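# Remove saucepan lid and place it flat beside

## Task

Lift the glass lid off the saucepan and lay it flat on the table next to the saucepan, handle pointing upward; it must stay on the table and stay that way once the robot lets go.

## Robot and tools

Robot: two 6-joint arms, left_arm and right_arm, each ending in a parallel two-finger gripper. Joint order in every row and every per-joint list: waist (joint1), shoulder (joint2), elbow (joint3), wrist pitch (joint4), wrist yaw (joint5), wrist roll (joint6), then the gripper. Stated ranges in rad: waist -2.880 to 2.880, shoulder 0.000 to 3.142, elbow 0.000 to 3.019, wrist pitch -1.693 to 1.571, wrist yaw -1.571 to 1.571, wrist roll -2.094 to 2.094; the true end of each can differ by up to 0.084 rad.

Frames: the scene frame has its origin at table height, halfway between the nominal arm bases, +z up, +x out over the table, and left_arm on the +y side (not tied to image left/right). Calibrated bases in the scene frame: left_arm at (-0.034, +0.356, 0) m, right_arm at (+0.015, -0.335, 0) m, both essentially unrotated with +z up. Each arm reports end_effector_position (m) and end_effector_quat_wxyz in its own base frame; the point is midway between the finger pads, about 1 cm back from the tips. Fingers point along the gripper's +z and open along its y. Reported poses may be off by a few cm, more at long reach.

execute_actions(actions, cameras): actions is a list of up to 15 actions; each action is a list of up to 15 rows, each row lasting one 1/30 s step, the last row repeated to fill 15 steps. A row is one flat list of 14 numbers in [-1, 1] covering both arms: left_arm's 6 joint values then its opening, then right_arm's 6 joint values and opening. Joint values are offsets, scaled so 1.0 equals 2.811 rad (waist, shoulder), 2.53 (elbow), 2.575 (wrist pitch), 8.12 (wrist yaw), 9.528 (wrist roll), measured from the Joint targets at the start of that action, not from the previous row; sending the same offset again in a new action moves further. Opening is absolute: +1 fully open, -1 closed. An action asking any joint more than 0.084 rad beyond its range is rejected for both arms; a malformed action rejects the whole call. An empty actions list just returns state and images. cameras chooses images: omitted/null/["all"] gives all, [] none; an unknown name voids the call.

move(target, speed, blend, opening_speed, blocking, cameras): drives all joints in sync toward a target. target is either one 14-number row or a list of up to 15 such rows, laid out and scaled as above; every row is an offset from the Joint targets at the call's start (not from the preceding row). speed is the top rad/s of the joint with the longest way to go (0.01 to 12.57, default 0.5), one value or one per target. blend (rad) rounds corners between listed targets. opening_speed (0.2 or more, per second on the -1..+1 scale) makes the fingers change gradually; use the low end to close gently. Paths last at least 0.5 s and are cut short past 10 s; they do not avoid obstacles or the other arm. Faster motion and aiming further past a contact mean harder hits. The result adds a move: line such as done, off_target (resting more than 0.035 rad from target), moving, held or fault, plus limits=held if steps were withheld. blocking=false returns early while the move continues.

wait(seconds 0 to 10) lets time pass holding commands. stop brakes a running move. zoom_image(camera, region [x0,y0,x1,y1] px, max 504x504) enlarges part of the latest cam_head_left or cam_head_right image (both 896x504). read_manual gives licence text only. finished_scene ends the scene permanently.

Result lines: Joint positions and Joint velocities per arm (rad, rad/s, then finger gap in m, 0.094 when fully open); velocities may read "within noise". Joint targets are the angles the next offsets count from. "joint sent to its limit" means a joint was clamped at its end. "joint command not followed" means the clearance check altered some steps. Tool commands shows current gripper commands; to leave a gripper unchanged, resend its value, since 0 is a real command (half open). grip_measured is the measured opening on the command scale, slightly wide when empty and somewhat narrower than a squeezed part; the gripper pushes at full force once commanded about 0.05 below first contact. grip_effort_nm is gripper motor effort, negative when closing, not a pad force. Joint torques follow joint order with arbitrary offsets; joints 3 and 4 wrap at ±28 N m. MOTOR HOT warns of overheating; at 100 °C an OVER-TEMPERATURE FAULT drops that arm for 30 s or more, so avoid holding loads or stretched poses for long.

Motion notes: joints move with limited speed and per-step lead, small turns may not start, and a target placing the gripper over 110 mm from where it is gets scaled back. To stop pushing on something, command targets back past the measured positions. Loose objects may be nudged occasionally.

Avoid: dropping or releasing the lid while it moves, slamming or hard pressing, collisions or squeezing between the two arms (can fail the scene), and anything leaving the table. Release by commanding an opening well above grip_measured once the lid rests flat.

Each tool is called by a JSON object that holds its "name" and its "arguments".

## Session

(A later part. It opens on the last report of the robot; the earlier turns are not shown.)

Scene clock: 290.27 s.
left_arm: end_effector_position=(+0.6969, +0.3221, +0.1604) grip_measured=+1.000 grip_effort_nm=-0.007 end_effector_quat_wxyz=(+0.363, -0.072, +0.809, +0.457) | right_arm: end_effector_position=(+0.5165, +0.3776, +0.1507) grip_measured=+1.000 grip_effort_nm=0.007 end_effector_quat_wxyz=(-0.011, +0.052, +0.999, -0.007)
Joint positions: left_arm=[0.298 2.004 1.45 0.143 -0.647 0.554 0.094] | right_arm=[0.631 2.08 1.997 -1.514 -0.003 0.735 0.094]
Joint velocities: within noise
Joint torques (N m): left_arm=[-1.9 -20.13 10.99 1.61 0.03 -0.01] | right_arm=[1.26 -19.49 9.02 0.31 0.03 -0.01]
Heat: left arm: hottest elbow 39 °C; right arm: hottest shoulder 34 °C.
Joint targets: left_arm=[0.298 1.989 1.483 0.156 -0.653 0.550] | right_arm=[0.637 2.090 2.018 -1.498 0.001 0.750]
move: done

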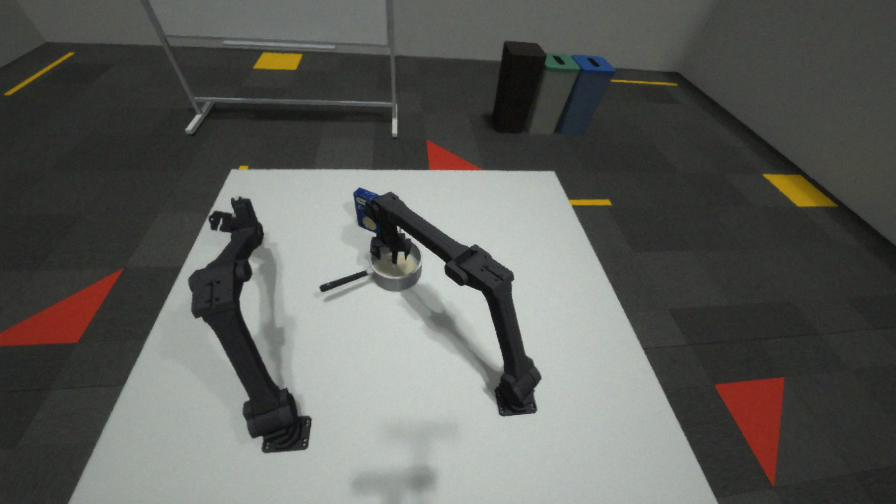

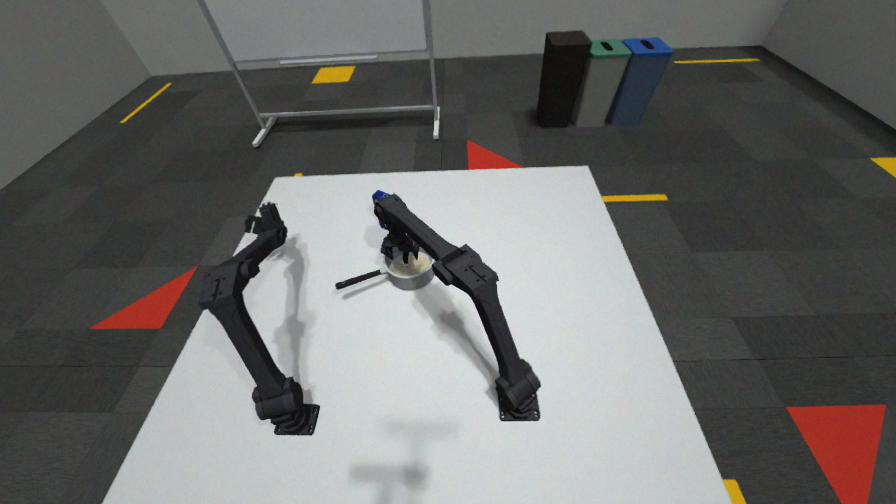

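{"name": "move", "arguments": {"target": [0,0,0,0,0,0,1,-0.0132,0.0169,0.0243,-0.0057,0,0,1], "speed": 0.15}}

{"name": "zoom_image", "arguments": {"camera": "cam_head_left", "region": [360, 220, 430, 290]}}

{"name": "zoom_image", "arguments": {"camera": "cam_head_right", "region": [370, 220, 440, 290]}}

Scene clock: 315.70 s.
left_arm: end_effector_position=(+0.6969, +0.3221, +0.1604) grip_measured=+1.000 grip_effort_nm=-0.007 end_effector_quat_wxyz=(+0.363, -0.072, +0.809, +0.457) | right_arm: end_effector_position=(+0.5268, +0.3790, +0.1502) grip_measured=+1.000 grip_effort_nm=0.007 end_effector_quat_wxyz=(-0.008, +0.063, +0.998, -0.005)
Joint positions: left_arm=[0.298 2.004 1.45 0.143 -0.647 0.554 0.094] | right_arm=[0.623 2.103 2.034 -1.52 -0.003 0.75 0.094]
Joint velocities: within noise
Joint torques (N m): left_arm=[-1.9 -20.19 11 1.59 0.03 -0.01] | right_arm=[-0.85 -17.61 11.25 -0.03 0 -0.06]
Heat: left arm: hottest elbow 39 °C; right arm: hottest shoulder 33 °C.
Joint targets: left_arm=[0.298 1.989 1.483 0.156 -0.653 0.550] | right_arm=[0.600 2.138 2.080 -1.513 0.001 0.750]
move: off_target (right_arm); right_arm: the elbow is farthest, 0.046 rad from its target

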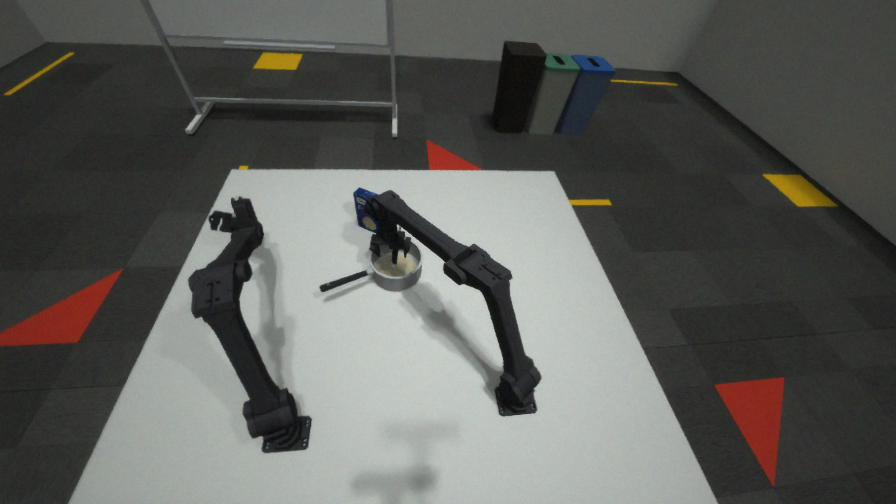

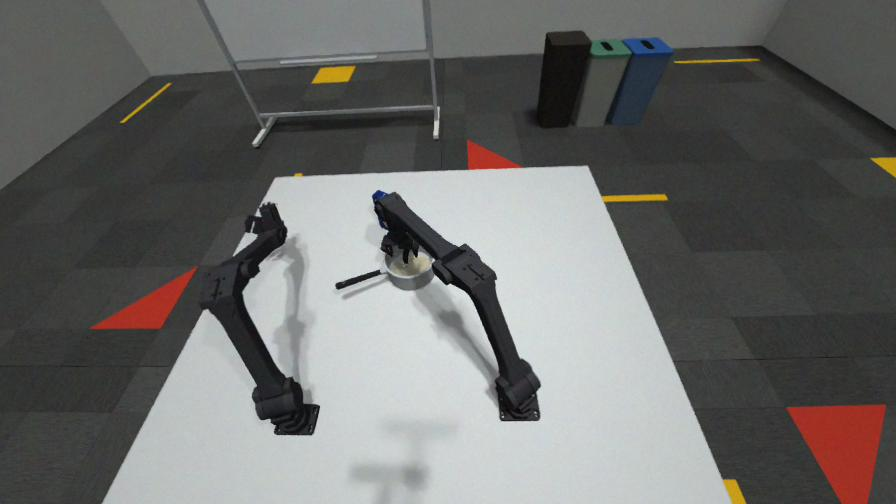

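Scaled by 7.200 from the camera's 896x504 image, which has a finer 1280x720 frame.

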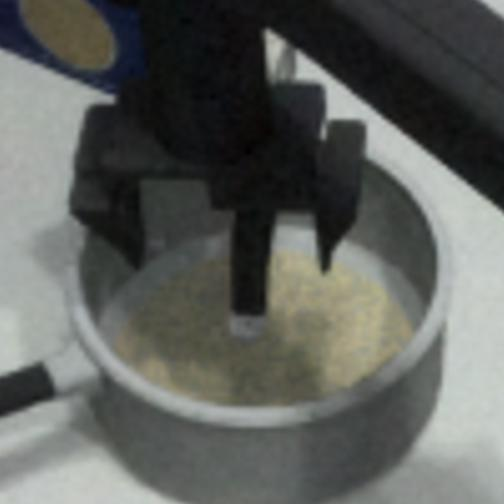

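Scaled by 7.200 from the camera's 896x504 image, which has a finer 1280x720 frame.

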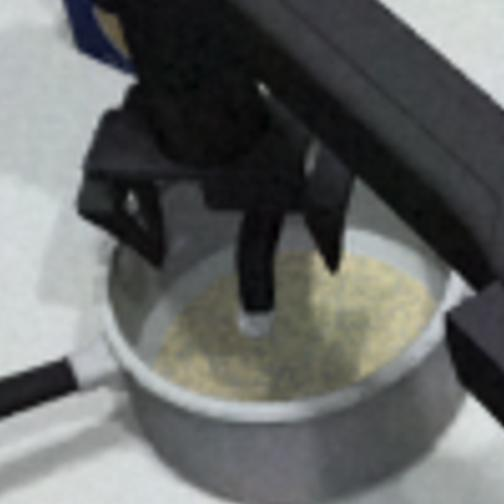

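{"name": "move", "arguments": {"target": [[0,0,0,0,0,0,1,0.0036,-0.0153,-0.0138,-0.0027,0,0,1],[0,0,0,0,0,0,1,0.0036,-0.0153,-0.0138,-0.0027,0,0,-0.3]], "speed": 0.2, "opening_speed": 0.5}}

{"name": "zoom_image", "arguments": {"camera": "cam_head_left", "region": [360, 220, 430, 290]}}

{"name": "zoom_image", "arguments": {"camera": "cam_head_right", "region": [370, 220, 440, 290]}}

Scene clock: 337.77 s.
left_arm: end_effector_position=(+0.6969, +0.3221, +0.1604) grip_measured=+1.000 grip_effort_nm=-0.007 end_effector_quat_wxyz=(+0.363, -0.072, +0.809, +0.457) | right_arm: end_effector_position=(+0.5285, +0.3735, +0.1560) grip_measured=-0.297 grip_effort_nm=-0.125 end_effector_quat_wxyz=(-0.008, +0.066, +0.998, -0.002)
Joint positions: left_arm=[0.298 2.004 1.45 0.143 -0.647 0.554 0.094] | right_arm=[0.614 2.094 2.034 -1.526 -0.006 0.745 0.033]
Joint velocities: within noise
Joint torques (N m): left_arm=[-1.9 -20.13 11 1.58 0.03 -0.01] | right_arm=[-0.32 -20.25 8.54 -0.03 0.11 -0.02]
Heat: left arm: hottest elbow 39 °C; right arm: hottest shoulder 33 °C.
Joint targets: left_arm=[0.298 1.989 1.483 0.156 -0.653 0.550] | right_arm=[0.610 2.095 2.045 -1.520 0.001 0.750]
move: done

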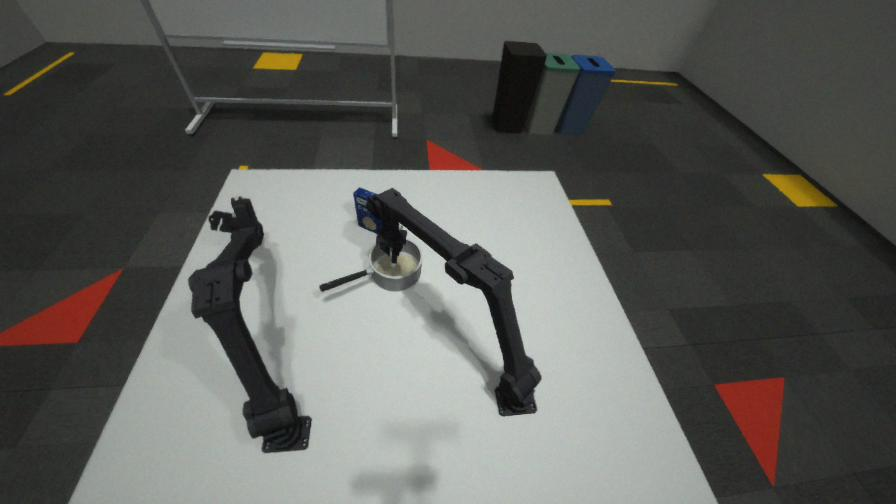

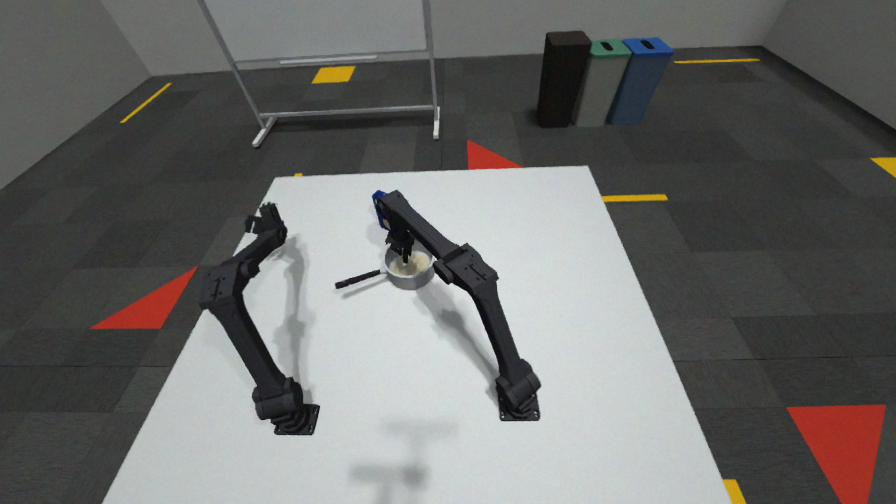

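Scaled by 7.200 from the camera's 896x504 image, which has a finer 1280x720 frame.

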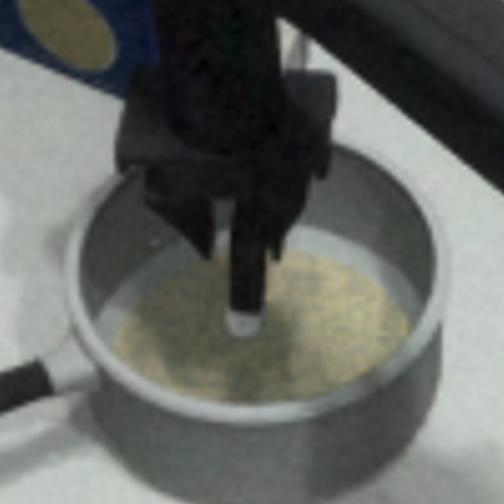

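Scaled by 7.200 from the camera's 896x504 image, which has a finer 1280x720 frame.

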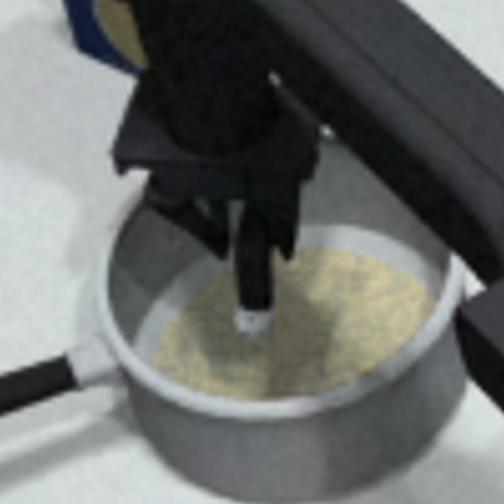

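{"name": "move", "arguments": {"target": [0,0,0,0,0,0,1,0,0,0,0,0,0,-1], "opening_speed": 0.3}}

{"name": "zoom_image", "arguments": {"camera": "cam_head_left", "region": [360, 220, 430, 290]}}

{"name": "zoom_image", "arguments": {"camera": "cam_head_right", "region": [370, 220, 440, 290]}}

Scene clock: 347.00 s.
left_arm: end_effector_position=(+0.6969, +0.3221, +0.1604) grip_measured=+1.000 grip_effort_nm=-0.002 end_effector_quat_wxyz=(+0.363, -0.072, +0.809, +0.457) | right_arm: end_effector_position=(+0.5302, +0.3705, +0.1560) grip_measured=-0.611 grip_effort_nm=-1.004 end_effector_quat_wxyz=(-0.008, +0.068, +0.998, -0.004)
Joint positions: left_arm=[0.298 2.004 1.45 0.143 -0.647 0.554 0.094] | right_arm=[0.61 2.094 2.034 -1.528 -0.003 0.745 0.018]
Joint velocities: within noise
Joint torques (N m): left_arm=[-1.85 -20.19 10.96 1.61 0.03 -0.01] | right_arm=[-0.38 -20.07 8.57 -0.02 0.07 -0.08]
Heat: left arm: hottest elbow 39 °C; right arm: hottest shoulder 33 °C.
Joint targets: left_arm=[0.298 1.989 1.483 0.156 -0.653 0.550] | right_arm=[0.610 2.095 2.045 -1.520 0.001 0.750]
move: done

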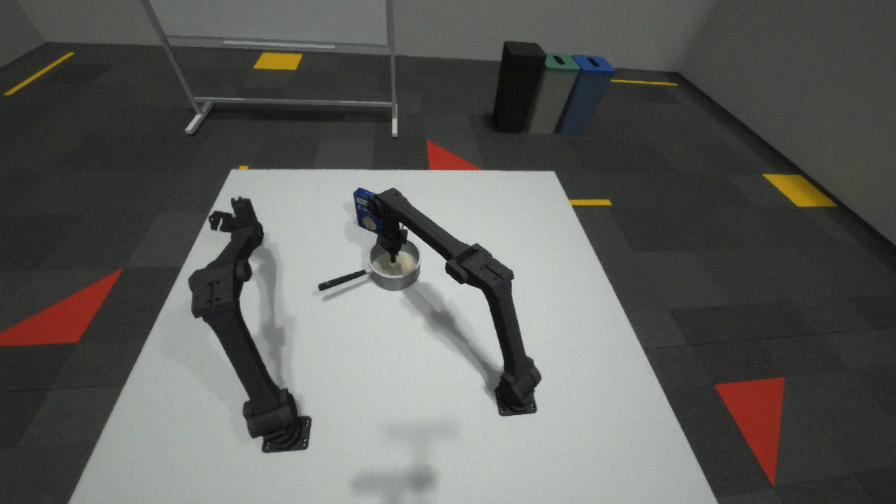

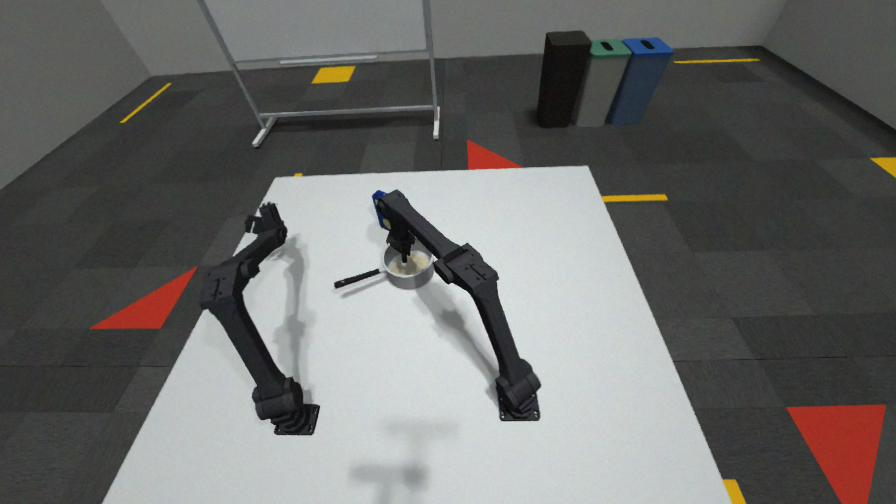

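Scaled by 7.200 from the camera's 896x504 image, which has a finer 1280x720 frame.

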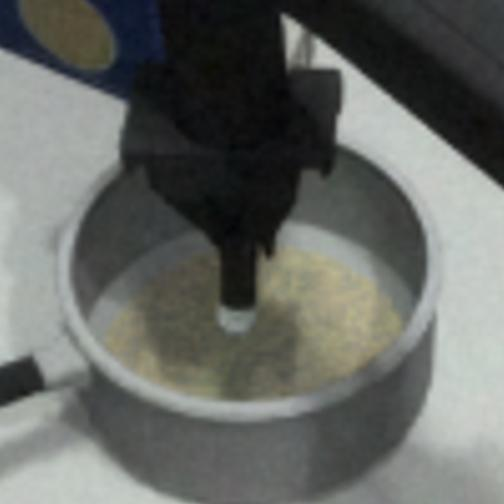

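Scaled by 7.200 from the camera's 896x504 image, which has a finer 1280x720 frame.

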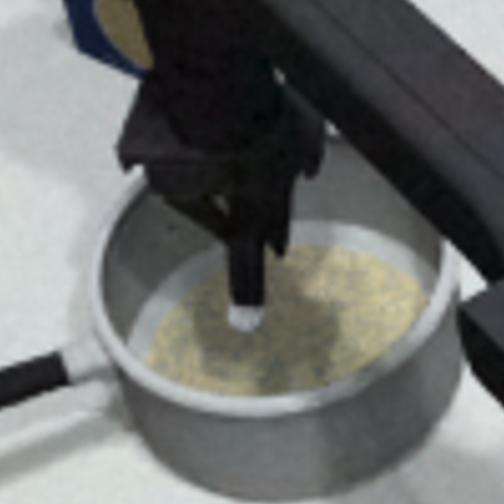

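{"name": "move", "arguments": {"target": [[0,0,0,0,0,0,1,0,0,0.0411,-0.0408,0,0,-1],[0,0,0,0,0,0,1,0,-0.0583,-0.0146,-0.0493,0,0,-1]], "speed": 0.2, "blend": 0.05}}

{"name": "zoom_image", "arguments": {"camera": "cam_head_left", "region": [340, 195, 450, 305]}}

{"name": "zoom_image", "arguments": {"camera": "cam_head_right", "region": [355, 195, 465, 305]}}

Scene clock: 370.27 s.
left_arm: end_effector_position=(+0.6969, +0.3221, +0.1604) grip_measured=+1.000 grip_effort_nm=-0.002 end_effector_quat_wxyz=(+0.363, -0.072, +0.809, +0.457) | right_arm: end_effector_position=(+0.4933, +0.3464, +0.2110) grip_measured=-0.611 grip_effort_nm=-1.009 end_effector_quat_wxyz=(-0.022, +0.064, +0.998, -0.013)
Joint positions: left_arm=[0.298 2.004 1.45 0.143 -0.647 0.554 0.094] | right_arm=[0.611 1.976 1.988 -1.634 -0.006 0.739 0.018]
Joint velocities: within noise
Joint torques (N m): left_arm=[-1.9 -20.19 10.99 1.59 0.02 -0.01] | right_arm=[0.56 -22.83 9.01 -0.54 0.08 -0.07]
Heat: left arm: hottest elbow 39 °C; right arm: hottest shoulder 33 °C.
Joint targets: left_arm=[0.298 1.989 1.483 0.156 -0.653 0.550] | right_arm=[0.610 1.931 2.008 -1.647 0.001 0.750]
move: off_target (right_arm); right_arm: the shoulder is farthest, 0.044 rad from its target

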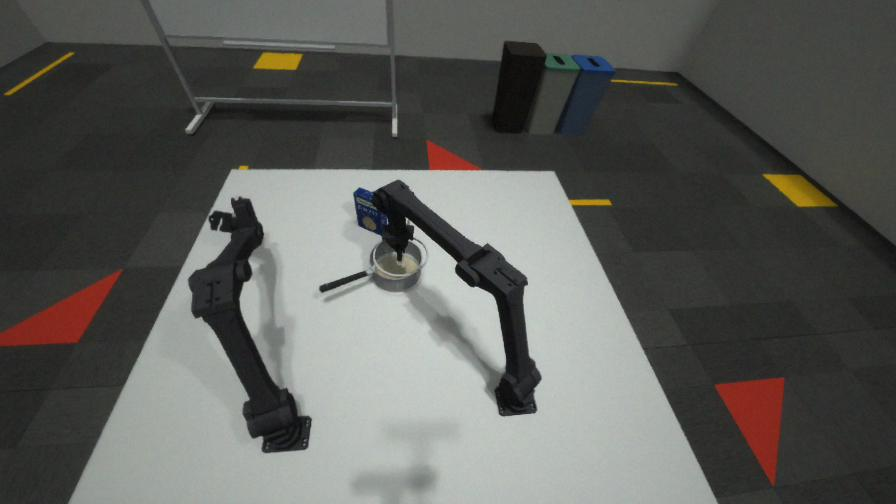

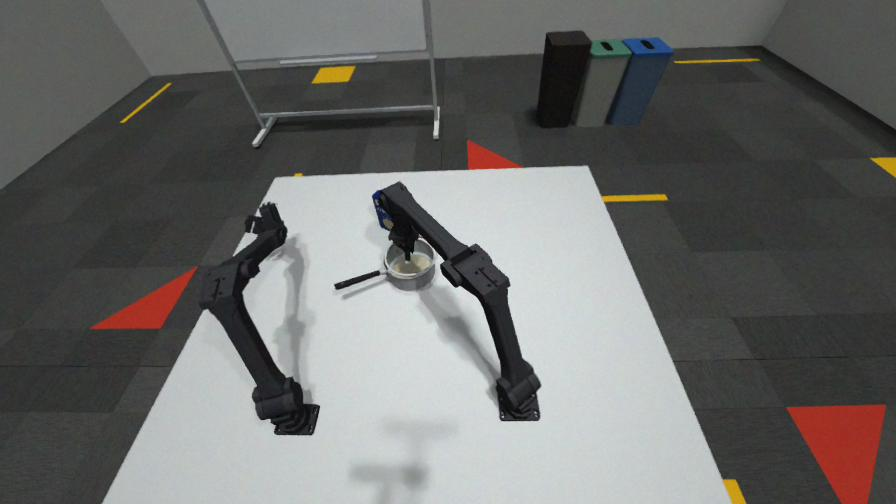

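Scaled by 4.582 from the camera's 896x504 image, which has a finer 1280x720 frame.

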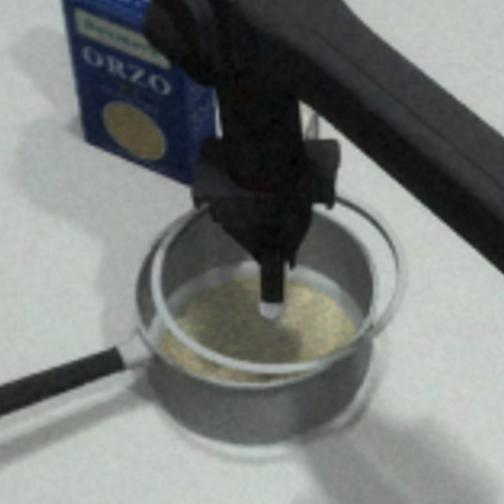

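Scaled by 4.582 from the camera's 896x504 image, which has a finer 1280x720 frame.

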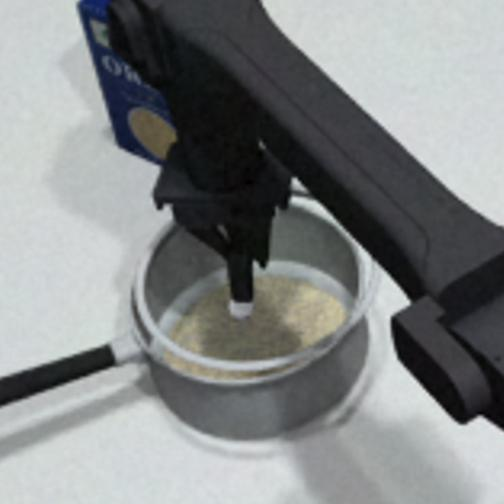

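{"name": "move", "arguments": {"target": [[0,0,0,0,0,0,1,0,-0.0466,-0.0625,0.0105,0,0,-1],[0,0,0,0,0,0,1,-0.0742,-0.1922,-0.316,0.1003,0,0,-1]], "speed": 0.4, "blend": 0.05}}

{"name": "zoom_image", "arguments": {"camera": "cam_head_left", "region": [330, 220, 510, 400]}}

Scene clock: 385.10 s.
left_arm: end_effector_position=(+0.6969, +0.3221, +0.1604) grip_measured=+1.000 grip_effort_nm=-0.007 end_effector_quat_wxyz=(+0.363, -0.072, +0.809, +0.457) | right_arm: end_effector_position=(+0.3583, +0.1559, +0.1780) grip_measured=-0.611 grip_effort_nm=-1.004 end_effector_quat_wxyz=(-0.028, +0.165, +0.986, -0.014)
Joint positions: left_arm=[0.298 2.004 1.45 0.143 -0.647 0.554 0.094] | right_arm=[0.409 1.428 1.186 -1.39 -0.006 0.739 0.018]
Joint velocities: within noise
Joint torques (N m): left_arm=[-1.96 -20.19 11.02 1.58 0.03 -0.02] | right_arm=[0.15 -13.1 8.81 0.18 0.09 -0.04]
Heat: left arm: hottest elbow 39 °C; right arm: hottest shoulder 33 °C.
Joint targets: left_arm=[0.298 1.989 1.483 0.156 -0.653 0.550] | right_arm=[0.401 1.390 1.208 -1.389 0.001 0.750]
move: off_target (right_arm); right_arm: the shoulder is farthest, 0.037 rad from its target

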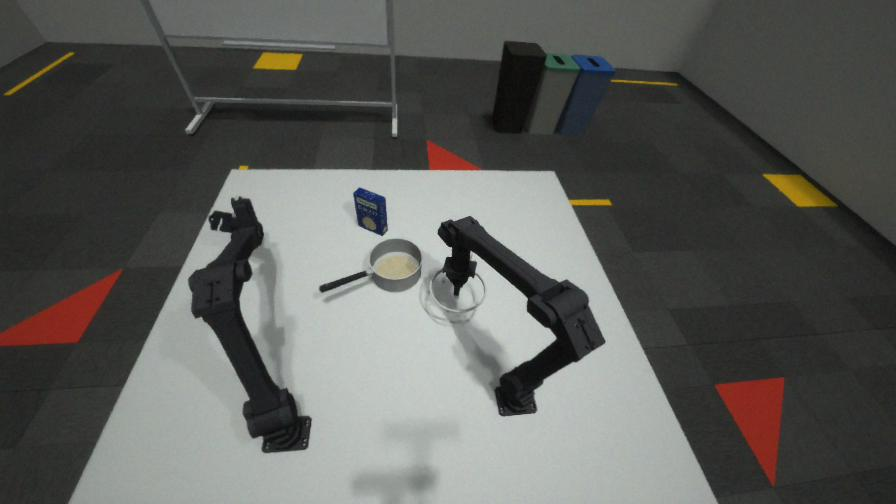

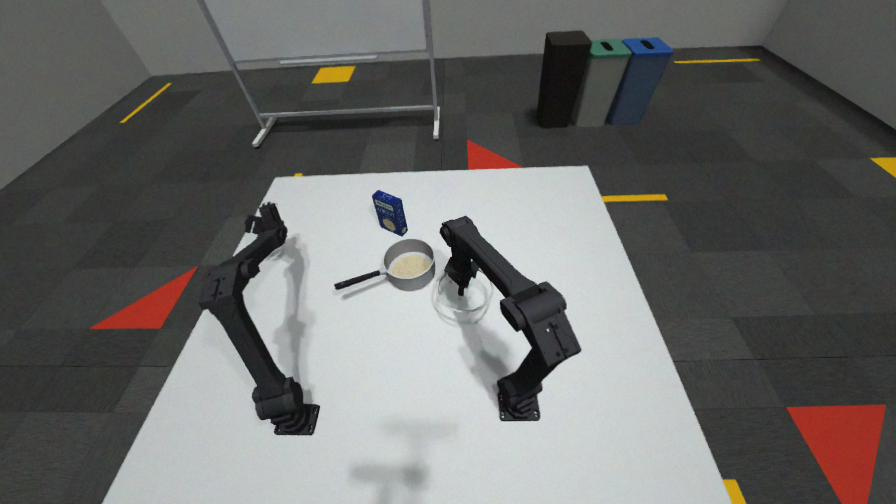

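Scaled by 2.800 from the camera's 896x504 image, which has a finer 1280x720 frame.

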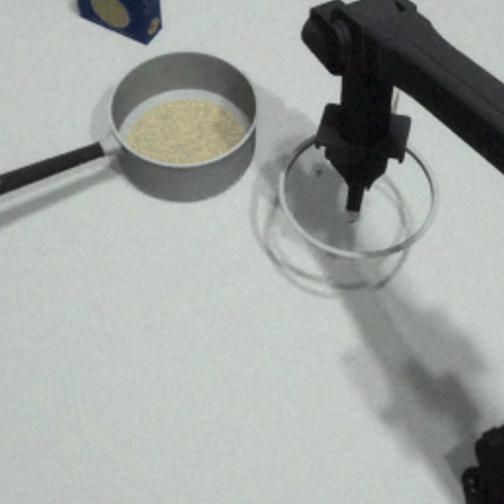

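{"name": "move", "arguments": {"target": [0,0,0,0,0,0,1,0,0.0312,-0.0675,0.1143,0,0,-1], "speed": 0.25}}

{"name": "zoom_image", "arguments": {"camera": "cam_head_left", "region": [410, 240, 510, 340]}}

Scene clock: 399.33 s.
left_arm: end_effector_position=(+0.6969, +0.3221, +0.1604) grip_measured=+1.000 grip_effort_nm=-0.007 end_effector_quat_wxyz=(+0.363, -0.072, +0.809, +0.457) | right_arm: end_effector_position=(+0.3630, +0.1579, +0.0915) grip_measured=-0.611 grip_effort_nm=-1.009 end_effector_quat_wxyz=(-0.009, +0.165, +0.986, -0.002)
Joint positions: left_arm=[0.298 2.004 1.45 0.143 -0.647 0.554 0.094] | right_arm=[0.409 1.495 1.017 -1.109 -0.006 0.739 0.018]
Joint velocities: within noise
Joint torques (N m): left_arm=[-1.9 -20.31 11.02 1.61 0.03 -0.01] | right_arm=[-0.44 -11.52 8.14 0.34 0.08 -0.04]
Heat: left arm: hottest elbow 39 °C; right arm: hottest shoulder 33 °C.
Joint targets: left_arm=[0.298 1.989 1.483 0.156 -0.653 0.550] | right_arm=[0.401 1.478 1.038 -1.094 0.001 0.750]
move: done

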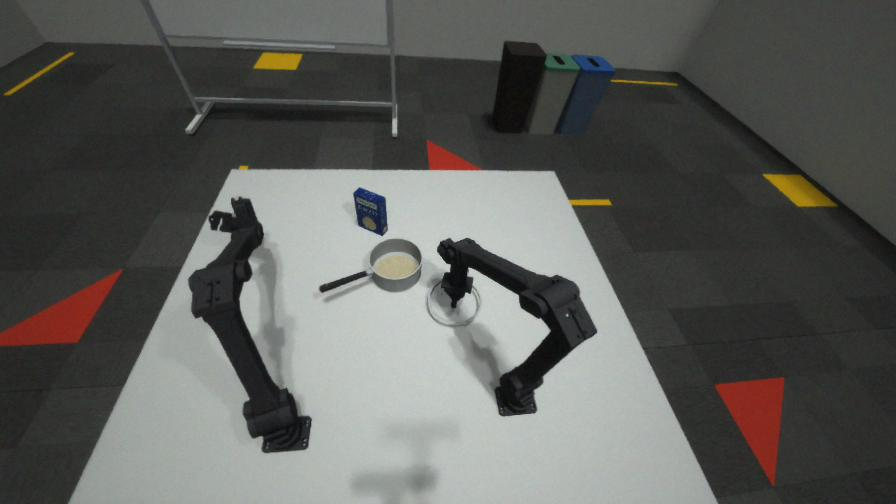

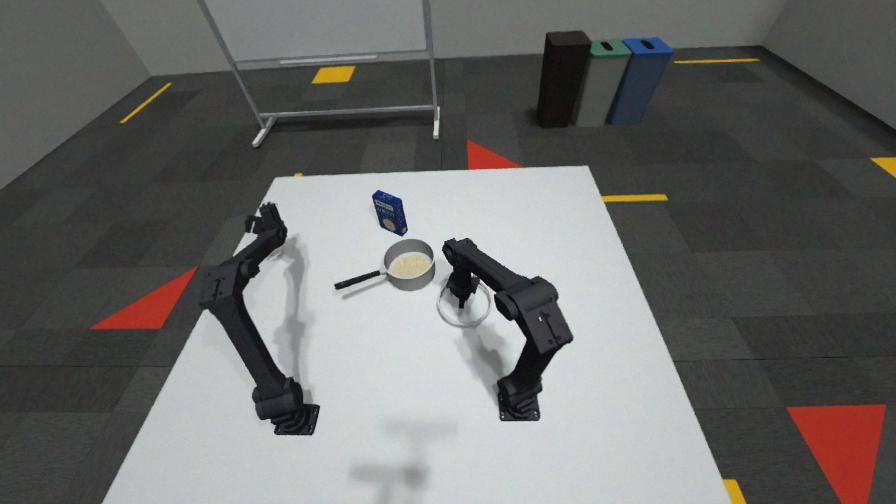

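Scaled by 5.040 from the camera's 896x504 image, which has a finer 1280x720 frame.

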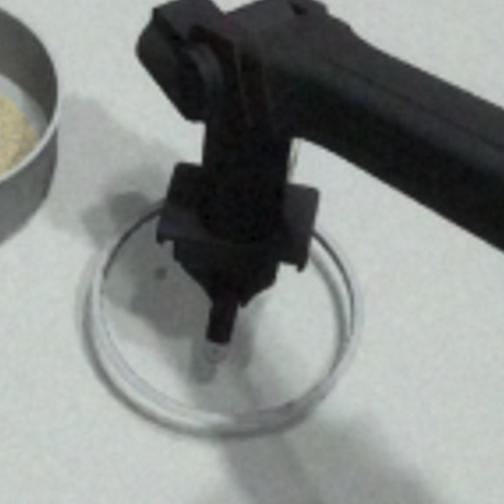

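{"name": "move", "arguments": {"target": [0,0,0,0,0,0,1,0,0.0107,-0.0147,0.0259,0,0,-1], "speed": 0.1}}

{"name": "zoom_image", "arguments": {"camera": "cam_head_left", "region": [410, 240, 510, 340]}}

Scene clock: 414.80 s.
left_arm: end_effector_position=(+0.6969, +0.3221, +0.1604) grip_measured=+1.000 grip_effort_nm=-0.012 end_effector_quat_wxyz=(+0.363, -0.072, +0.809, +0.457) | right_arm: end_effector_position=(+0.3633, +0.1580, +0.0704) grip_measured=-0.611 grip_effort_nm=-1.009 end_effector_quat_wxyz=(-0.006, +0.165, +0.986, +0.000)
Joint positions: left_arm=[0.298 2.004 1.45 0.143 -0.647 0.554 0.094] | right_arm=[0.409 1.521 0.983 -1.043 -0.006 0.739 0.018]
Joint velocities: within noise
Joint torques (N m): left_arm=[-1.79 -20.25 10.99 1.61 0.03 -0.01] | right_arm=[-0.67 -10.93 7.62 0.31 0.09 -0.06]
Heat: left arm: hottest elbow 39 °C; right arm: hottest shoulder 33 °C.
Joint targets: left_arm=[0.298 1.989 1.483 0.156 -0.653 0.550] | right_arm=[0.401 1.508 1.000 -1.028 0.001 0.750]
move: done

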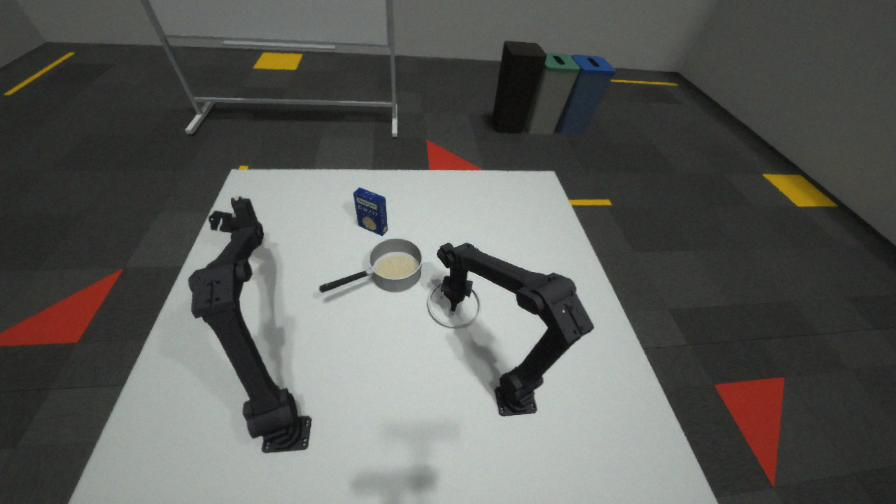

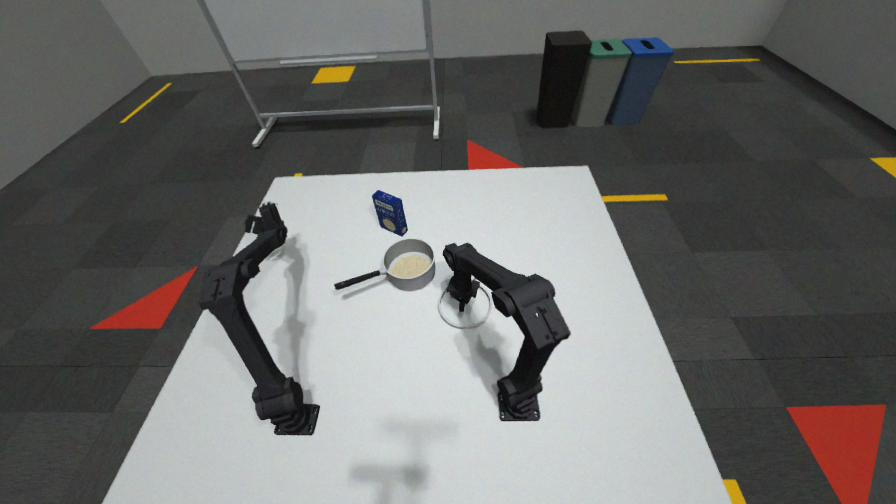

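Scaled by 5.040 from the camera's 896x504 image, which has a finer 1280x720 frame.

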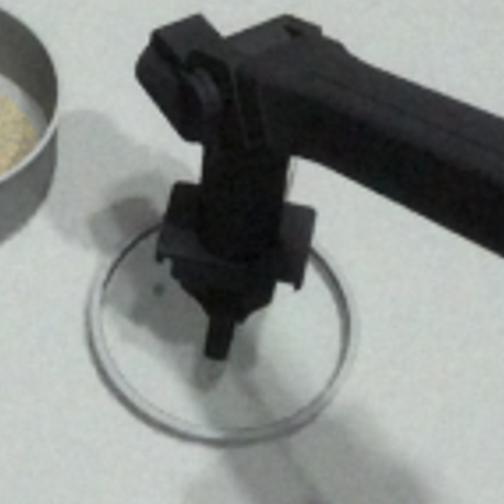

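{"name": "move", "arguments": {"target": [0,0,0,0,0,0,1,0,0.0043,-0.0049,0.0093,0,0,-1], "speed": 0.05}}

{"name": "zoom_image", "arguments": {"camera": "cam_head_left", "region": [410, 240, 510, 340]}}

Scene clock: 419.70 s.
left_arm: end_effector_position=(+0.6969, +0.3221, +0.1604) grip_measured=+1.000 grip_effort_nm=-0.012 end_effector_quat_wxyz=(+0.363, -0.072, +0.809, +0.457) | right_arm: end_effector_position=(+0.3628, +0.1578, +0.0618) grip_measured=-0.611 grip_effort_nm=-1.004 end_effector_quat_wxyz=(-0.007, +0.165, +0.986, -0.001)
Joint positions: left_arm=[0.298 2.004 1.45 0.143 -0.647 0.554 0.094] | right_arm=[0.409 1.534 0.971 -1.02 -0.006 0.739 0.018]
Joint velocities: within noise
Joint torques (N m): left_arm=[-1.96 -20.13 11 1.61 0.03 -0.01] | right_arm=[-0.32 -11.52 7.42 0.18 0.06 -0.08]
Heat: left arm: hottest elbow 39 °C; right arm: hottest shoulder 33 °C.
Joint targets: left_arm=[0.298 1.989 1.483 0.156 -0.653 0.550] | right_arm=[0.401 1.520 0.988 -1.004 0.001 0.750]
move: done

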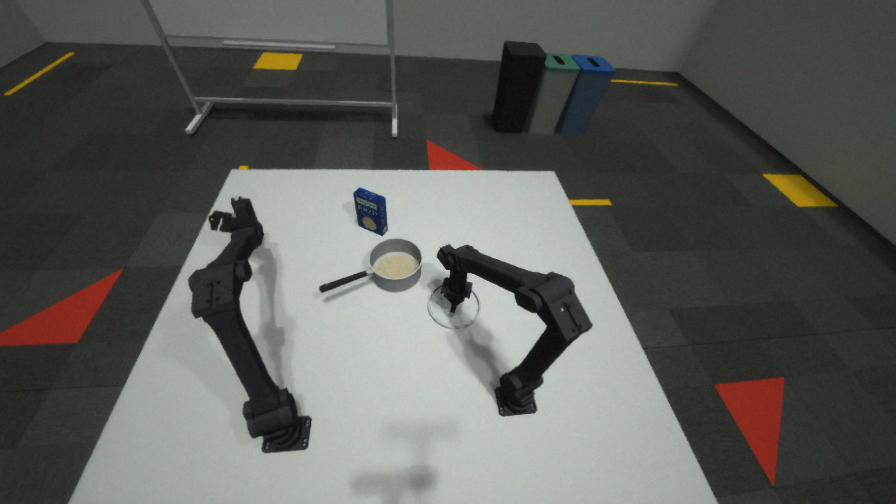

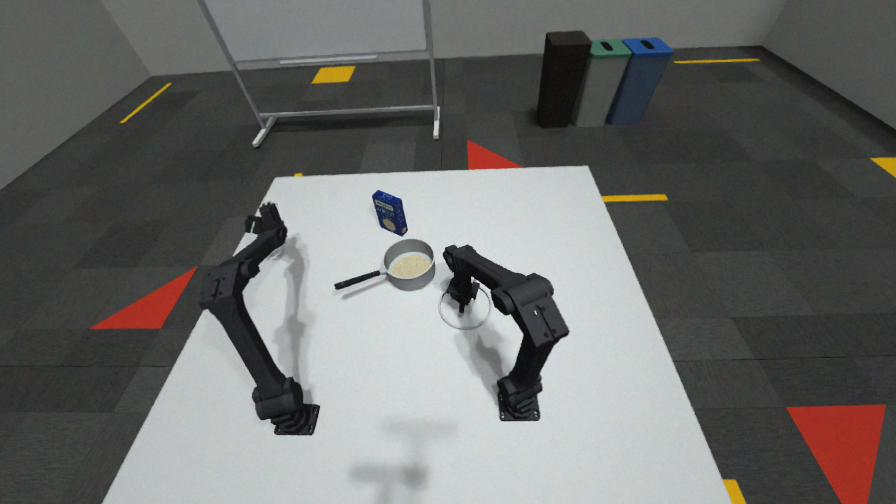

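Scaled by 5.040 from the camera's 896x504 image, which has a finer 1280x720 frame.

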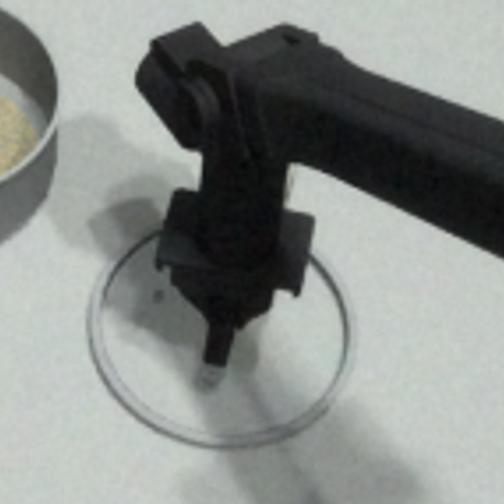

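{"name": "move", "arguments": {"target": [0,0,0,0,0,0,1,0,0.0035,-0.0040,0.0075,0,0,-1], "speed": 0.05}}

{"name": "zoom_image", "arguments": {"camera": "cam_head_left", "region": [410, 240, 510, 340]}}

Scene clock: 424.43 s.
left_arm: end_effector_position=(+0.6969, +0.3221, +0.1604) grip_measured=+1.000 grip_effort_nm=-0.007 end_effector_quat_wxyz=(+0.363, -0.072, +0.809, +0.457) | right_arm: end_effector_position=(+0.3628, +0.1578, +0.0576) grip_measured=-0.611 grip_effort_nm=-1.009 end_effector_quat_wxyz=(-0.006, +0.165, +0.986, +0.000)
Joint positions: left_arm=[0.298 2.004 1.45 0.143 -0.647 0.554 0.094] | right_arm=[0.409 1.538 0.963 -1.005 -0.006 0.739 0.018]
Joint velocities: within noise
Joint torques (N m): left_arm=[-1.9 -20.19 11 1.59 0.03 -0.01] | right_arm=[-0.21 -10.99 7.25 0.47 0.07 -0.06]
Heat: left arm: hottest elbow 39 °C; right arm: hottest shoulder 33 °C.
Joint targets: left_arm=[0.298 1.989 1.483 0.156 -0.653 0.550] | right_arm=[0.401 1.530 0.978 -0.984 0.001 0.750]
move: done

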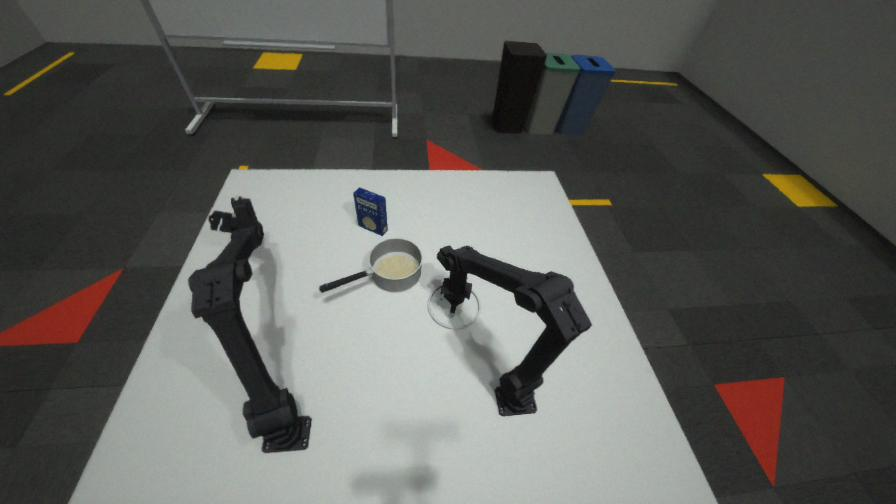

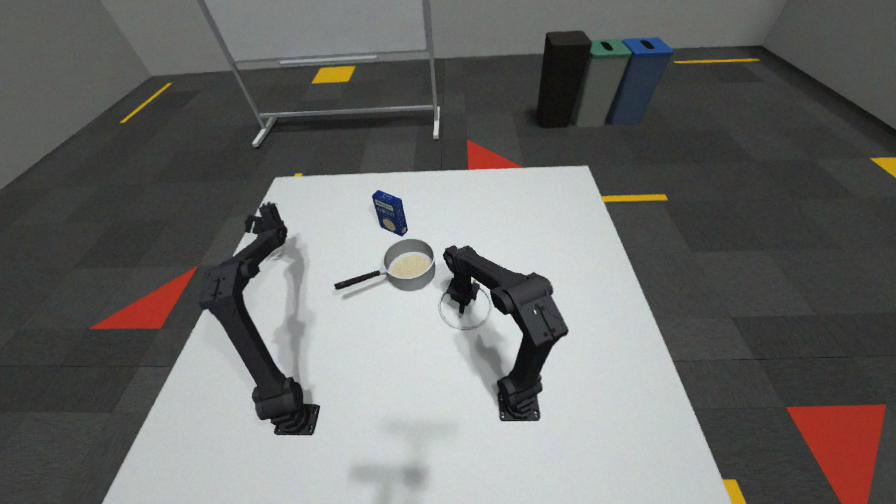

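Scaled by 5.040 from the camera's 896x504 image, which has a finer 1280x720 frame.

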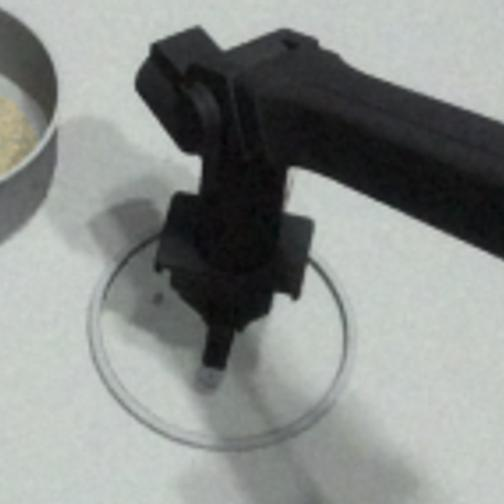

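{"name": "move", "arguments": {"target": [[0,0,0,0,0,0,1,0,0,0,0,0,0,0.3],[0,0,0,0,0,0,1,0,-0.0498,0.0909,-0.1573,0,0,0.3]], "speed": 0.25, "opening_speed": 0.5}}

{"name": "zoom_image", "arguments": {"camera": "cam_head_left", "region": [410, 220, 530, 340]}}

Scene clock: 438.13 s.
left_arm: end_effector_position=(+0.6969, +0.3221, +0.1604) grip_measured=+1.000 grip_effort_nm=-0.007 end_effector_quat_wxyz=(+0.363, -0.072, +0.809, +0.457) | right_arm: end_effector_position=(+0.3492, +0.1519, +0.1754) grip_measured=+0.298 grip_effort_nm=0.120 end_effector_quat_wxyz=(-0.028, +0.165, +0.986, -0.014)
Joint positions: left_arm=[0.298 2.004 1.45 0.143 -0.647 0.554 0.094] | right_arm=[0.409 1.405 1.155 -1.384 -0.006 0.739 0.061]
Joint velocities: within noise
Joint torques (N m): left_arm=[-1.9 -20.19 11.02 1.59 0.03 0] | right_arm=[-0.97 -11.34 11.08 -0.46 0.11 -0.05]
Heat: left arm: hottest elbow 39 °C; right arm: hottest shoulder 32 °C.
Joint targets: left_arm=[0.298 1.989 1.483 0.156 -0.653 0.550] | right_arm=[0.401 1.390 1.208 -1.389 0.001 0.750]
move: off_target (right_arm); right_arm: the elbow is farthest, 0.053 rad from its target

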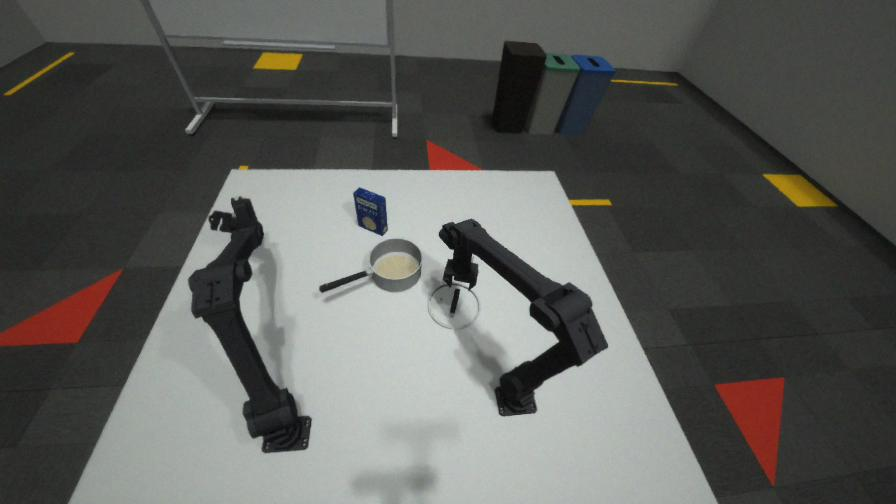

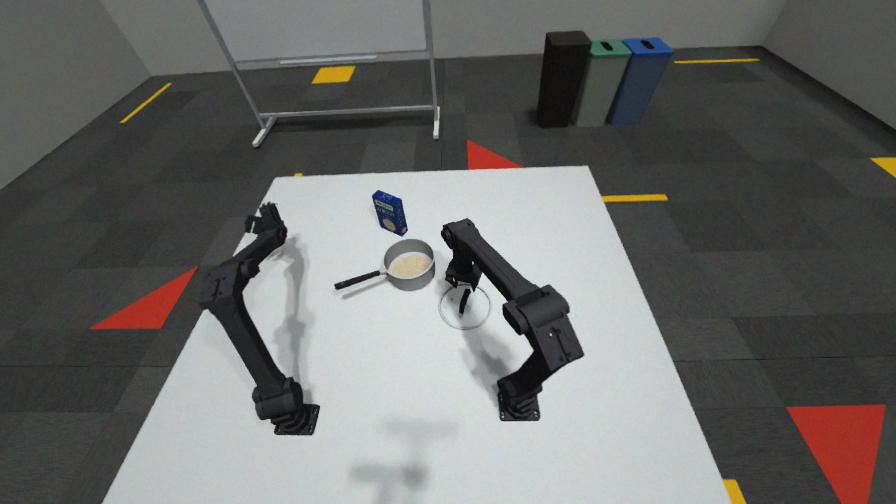

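Scaled by 4.200 from the camera's 896x504 image, which has a finer 1280x720 frame.

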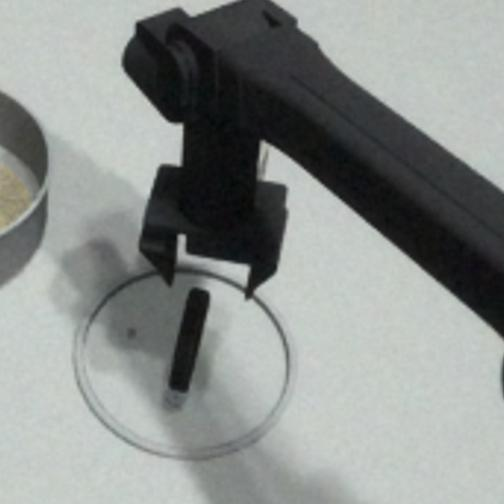

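The lid is flat on the table, handle up.

{"name": "finished_scene", "arguments": {}}

The scene is finished: the task was done.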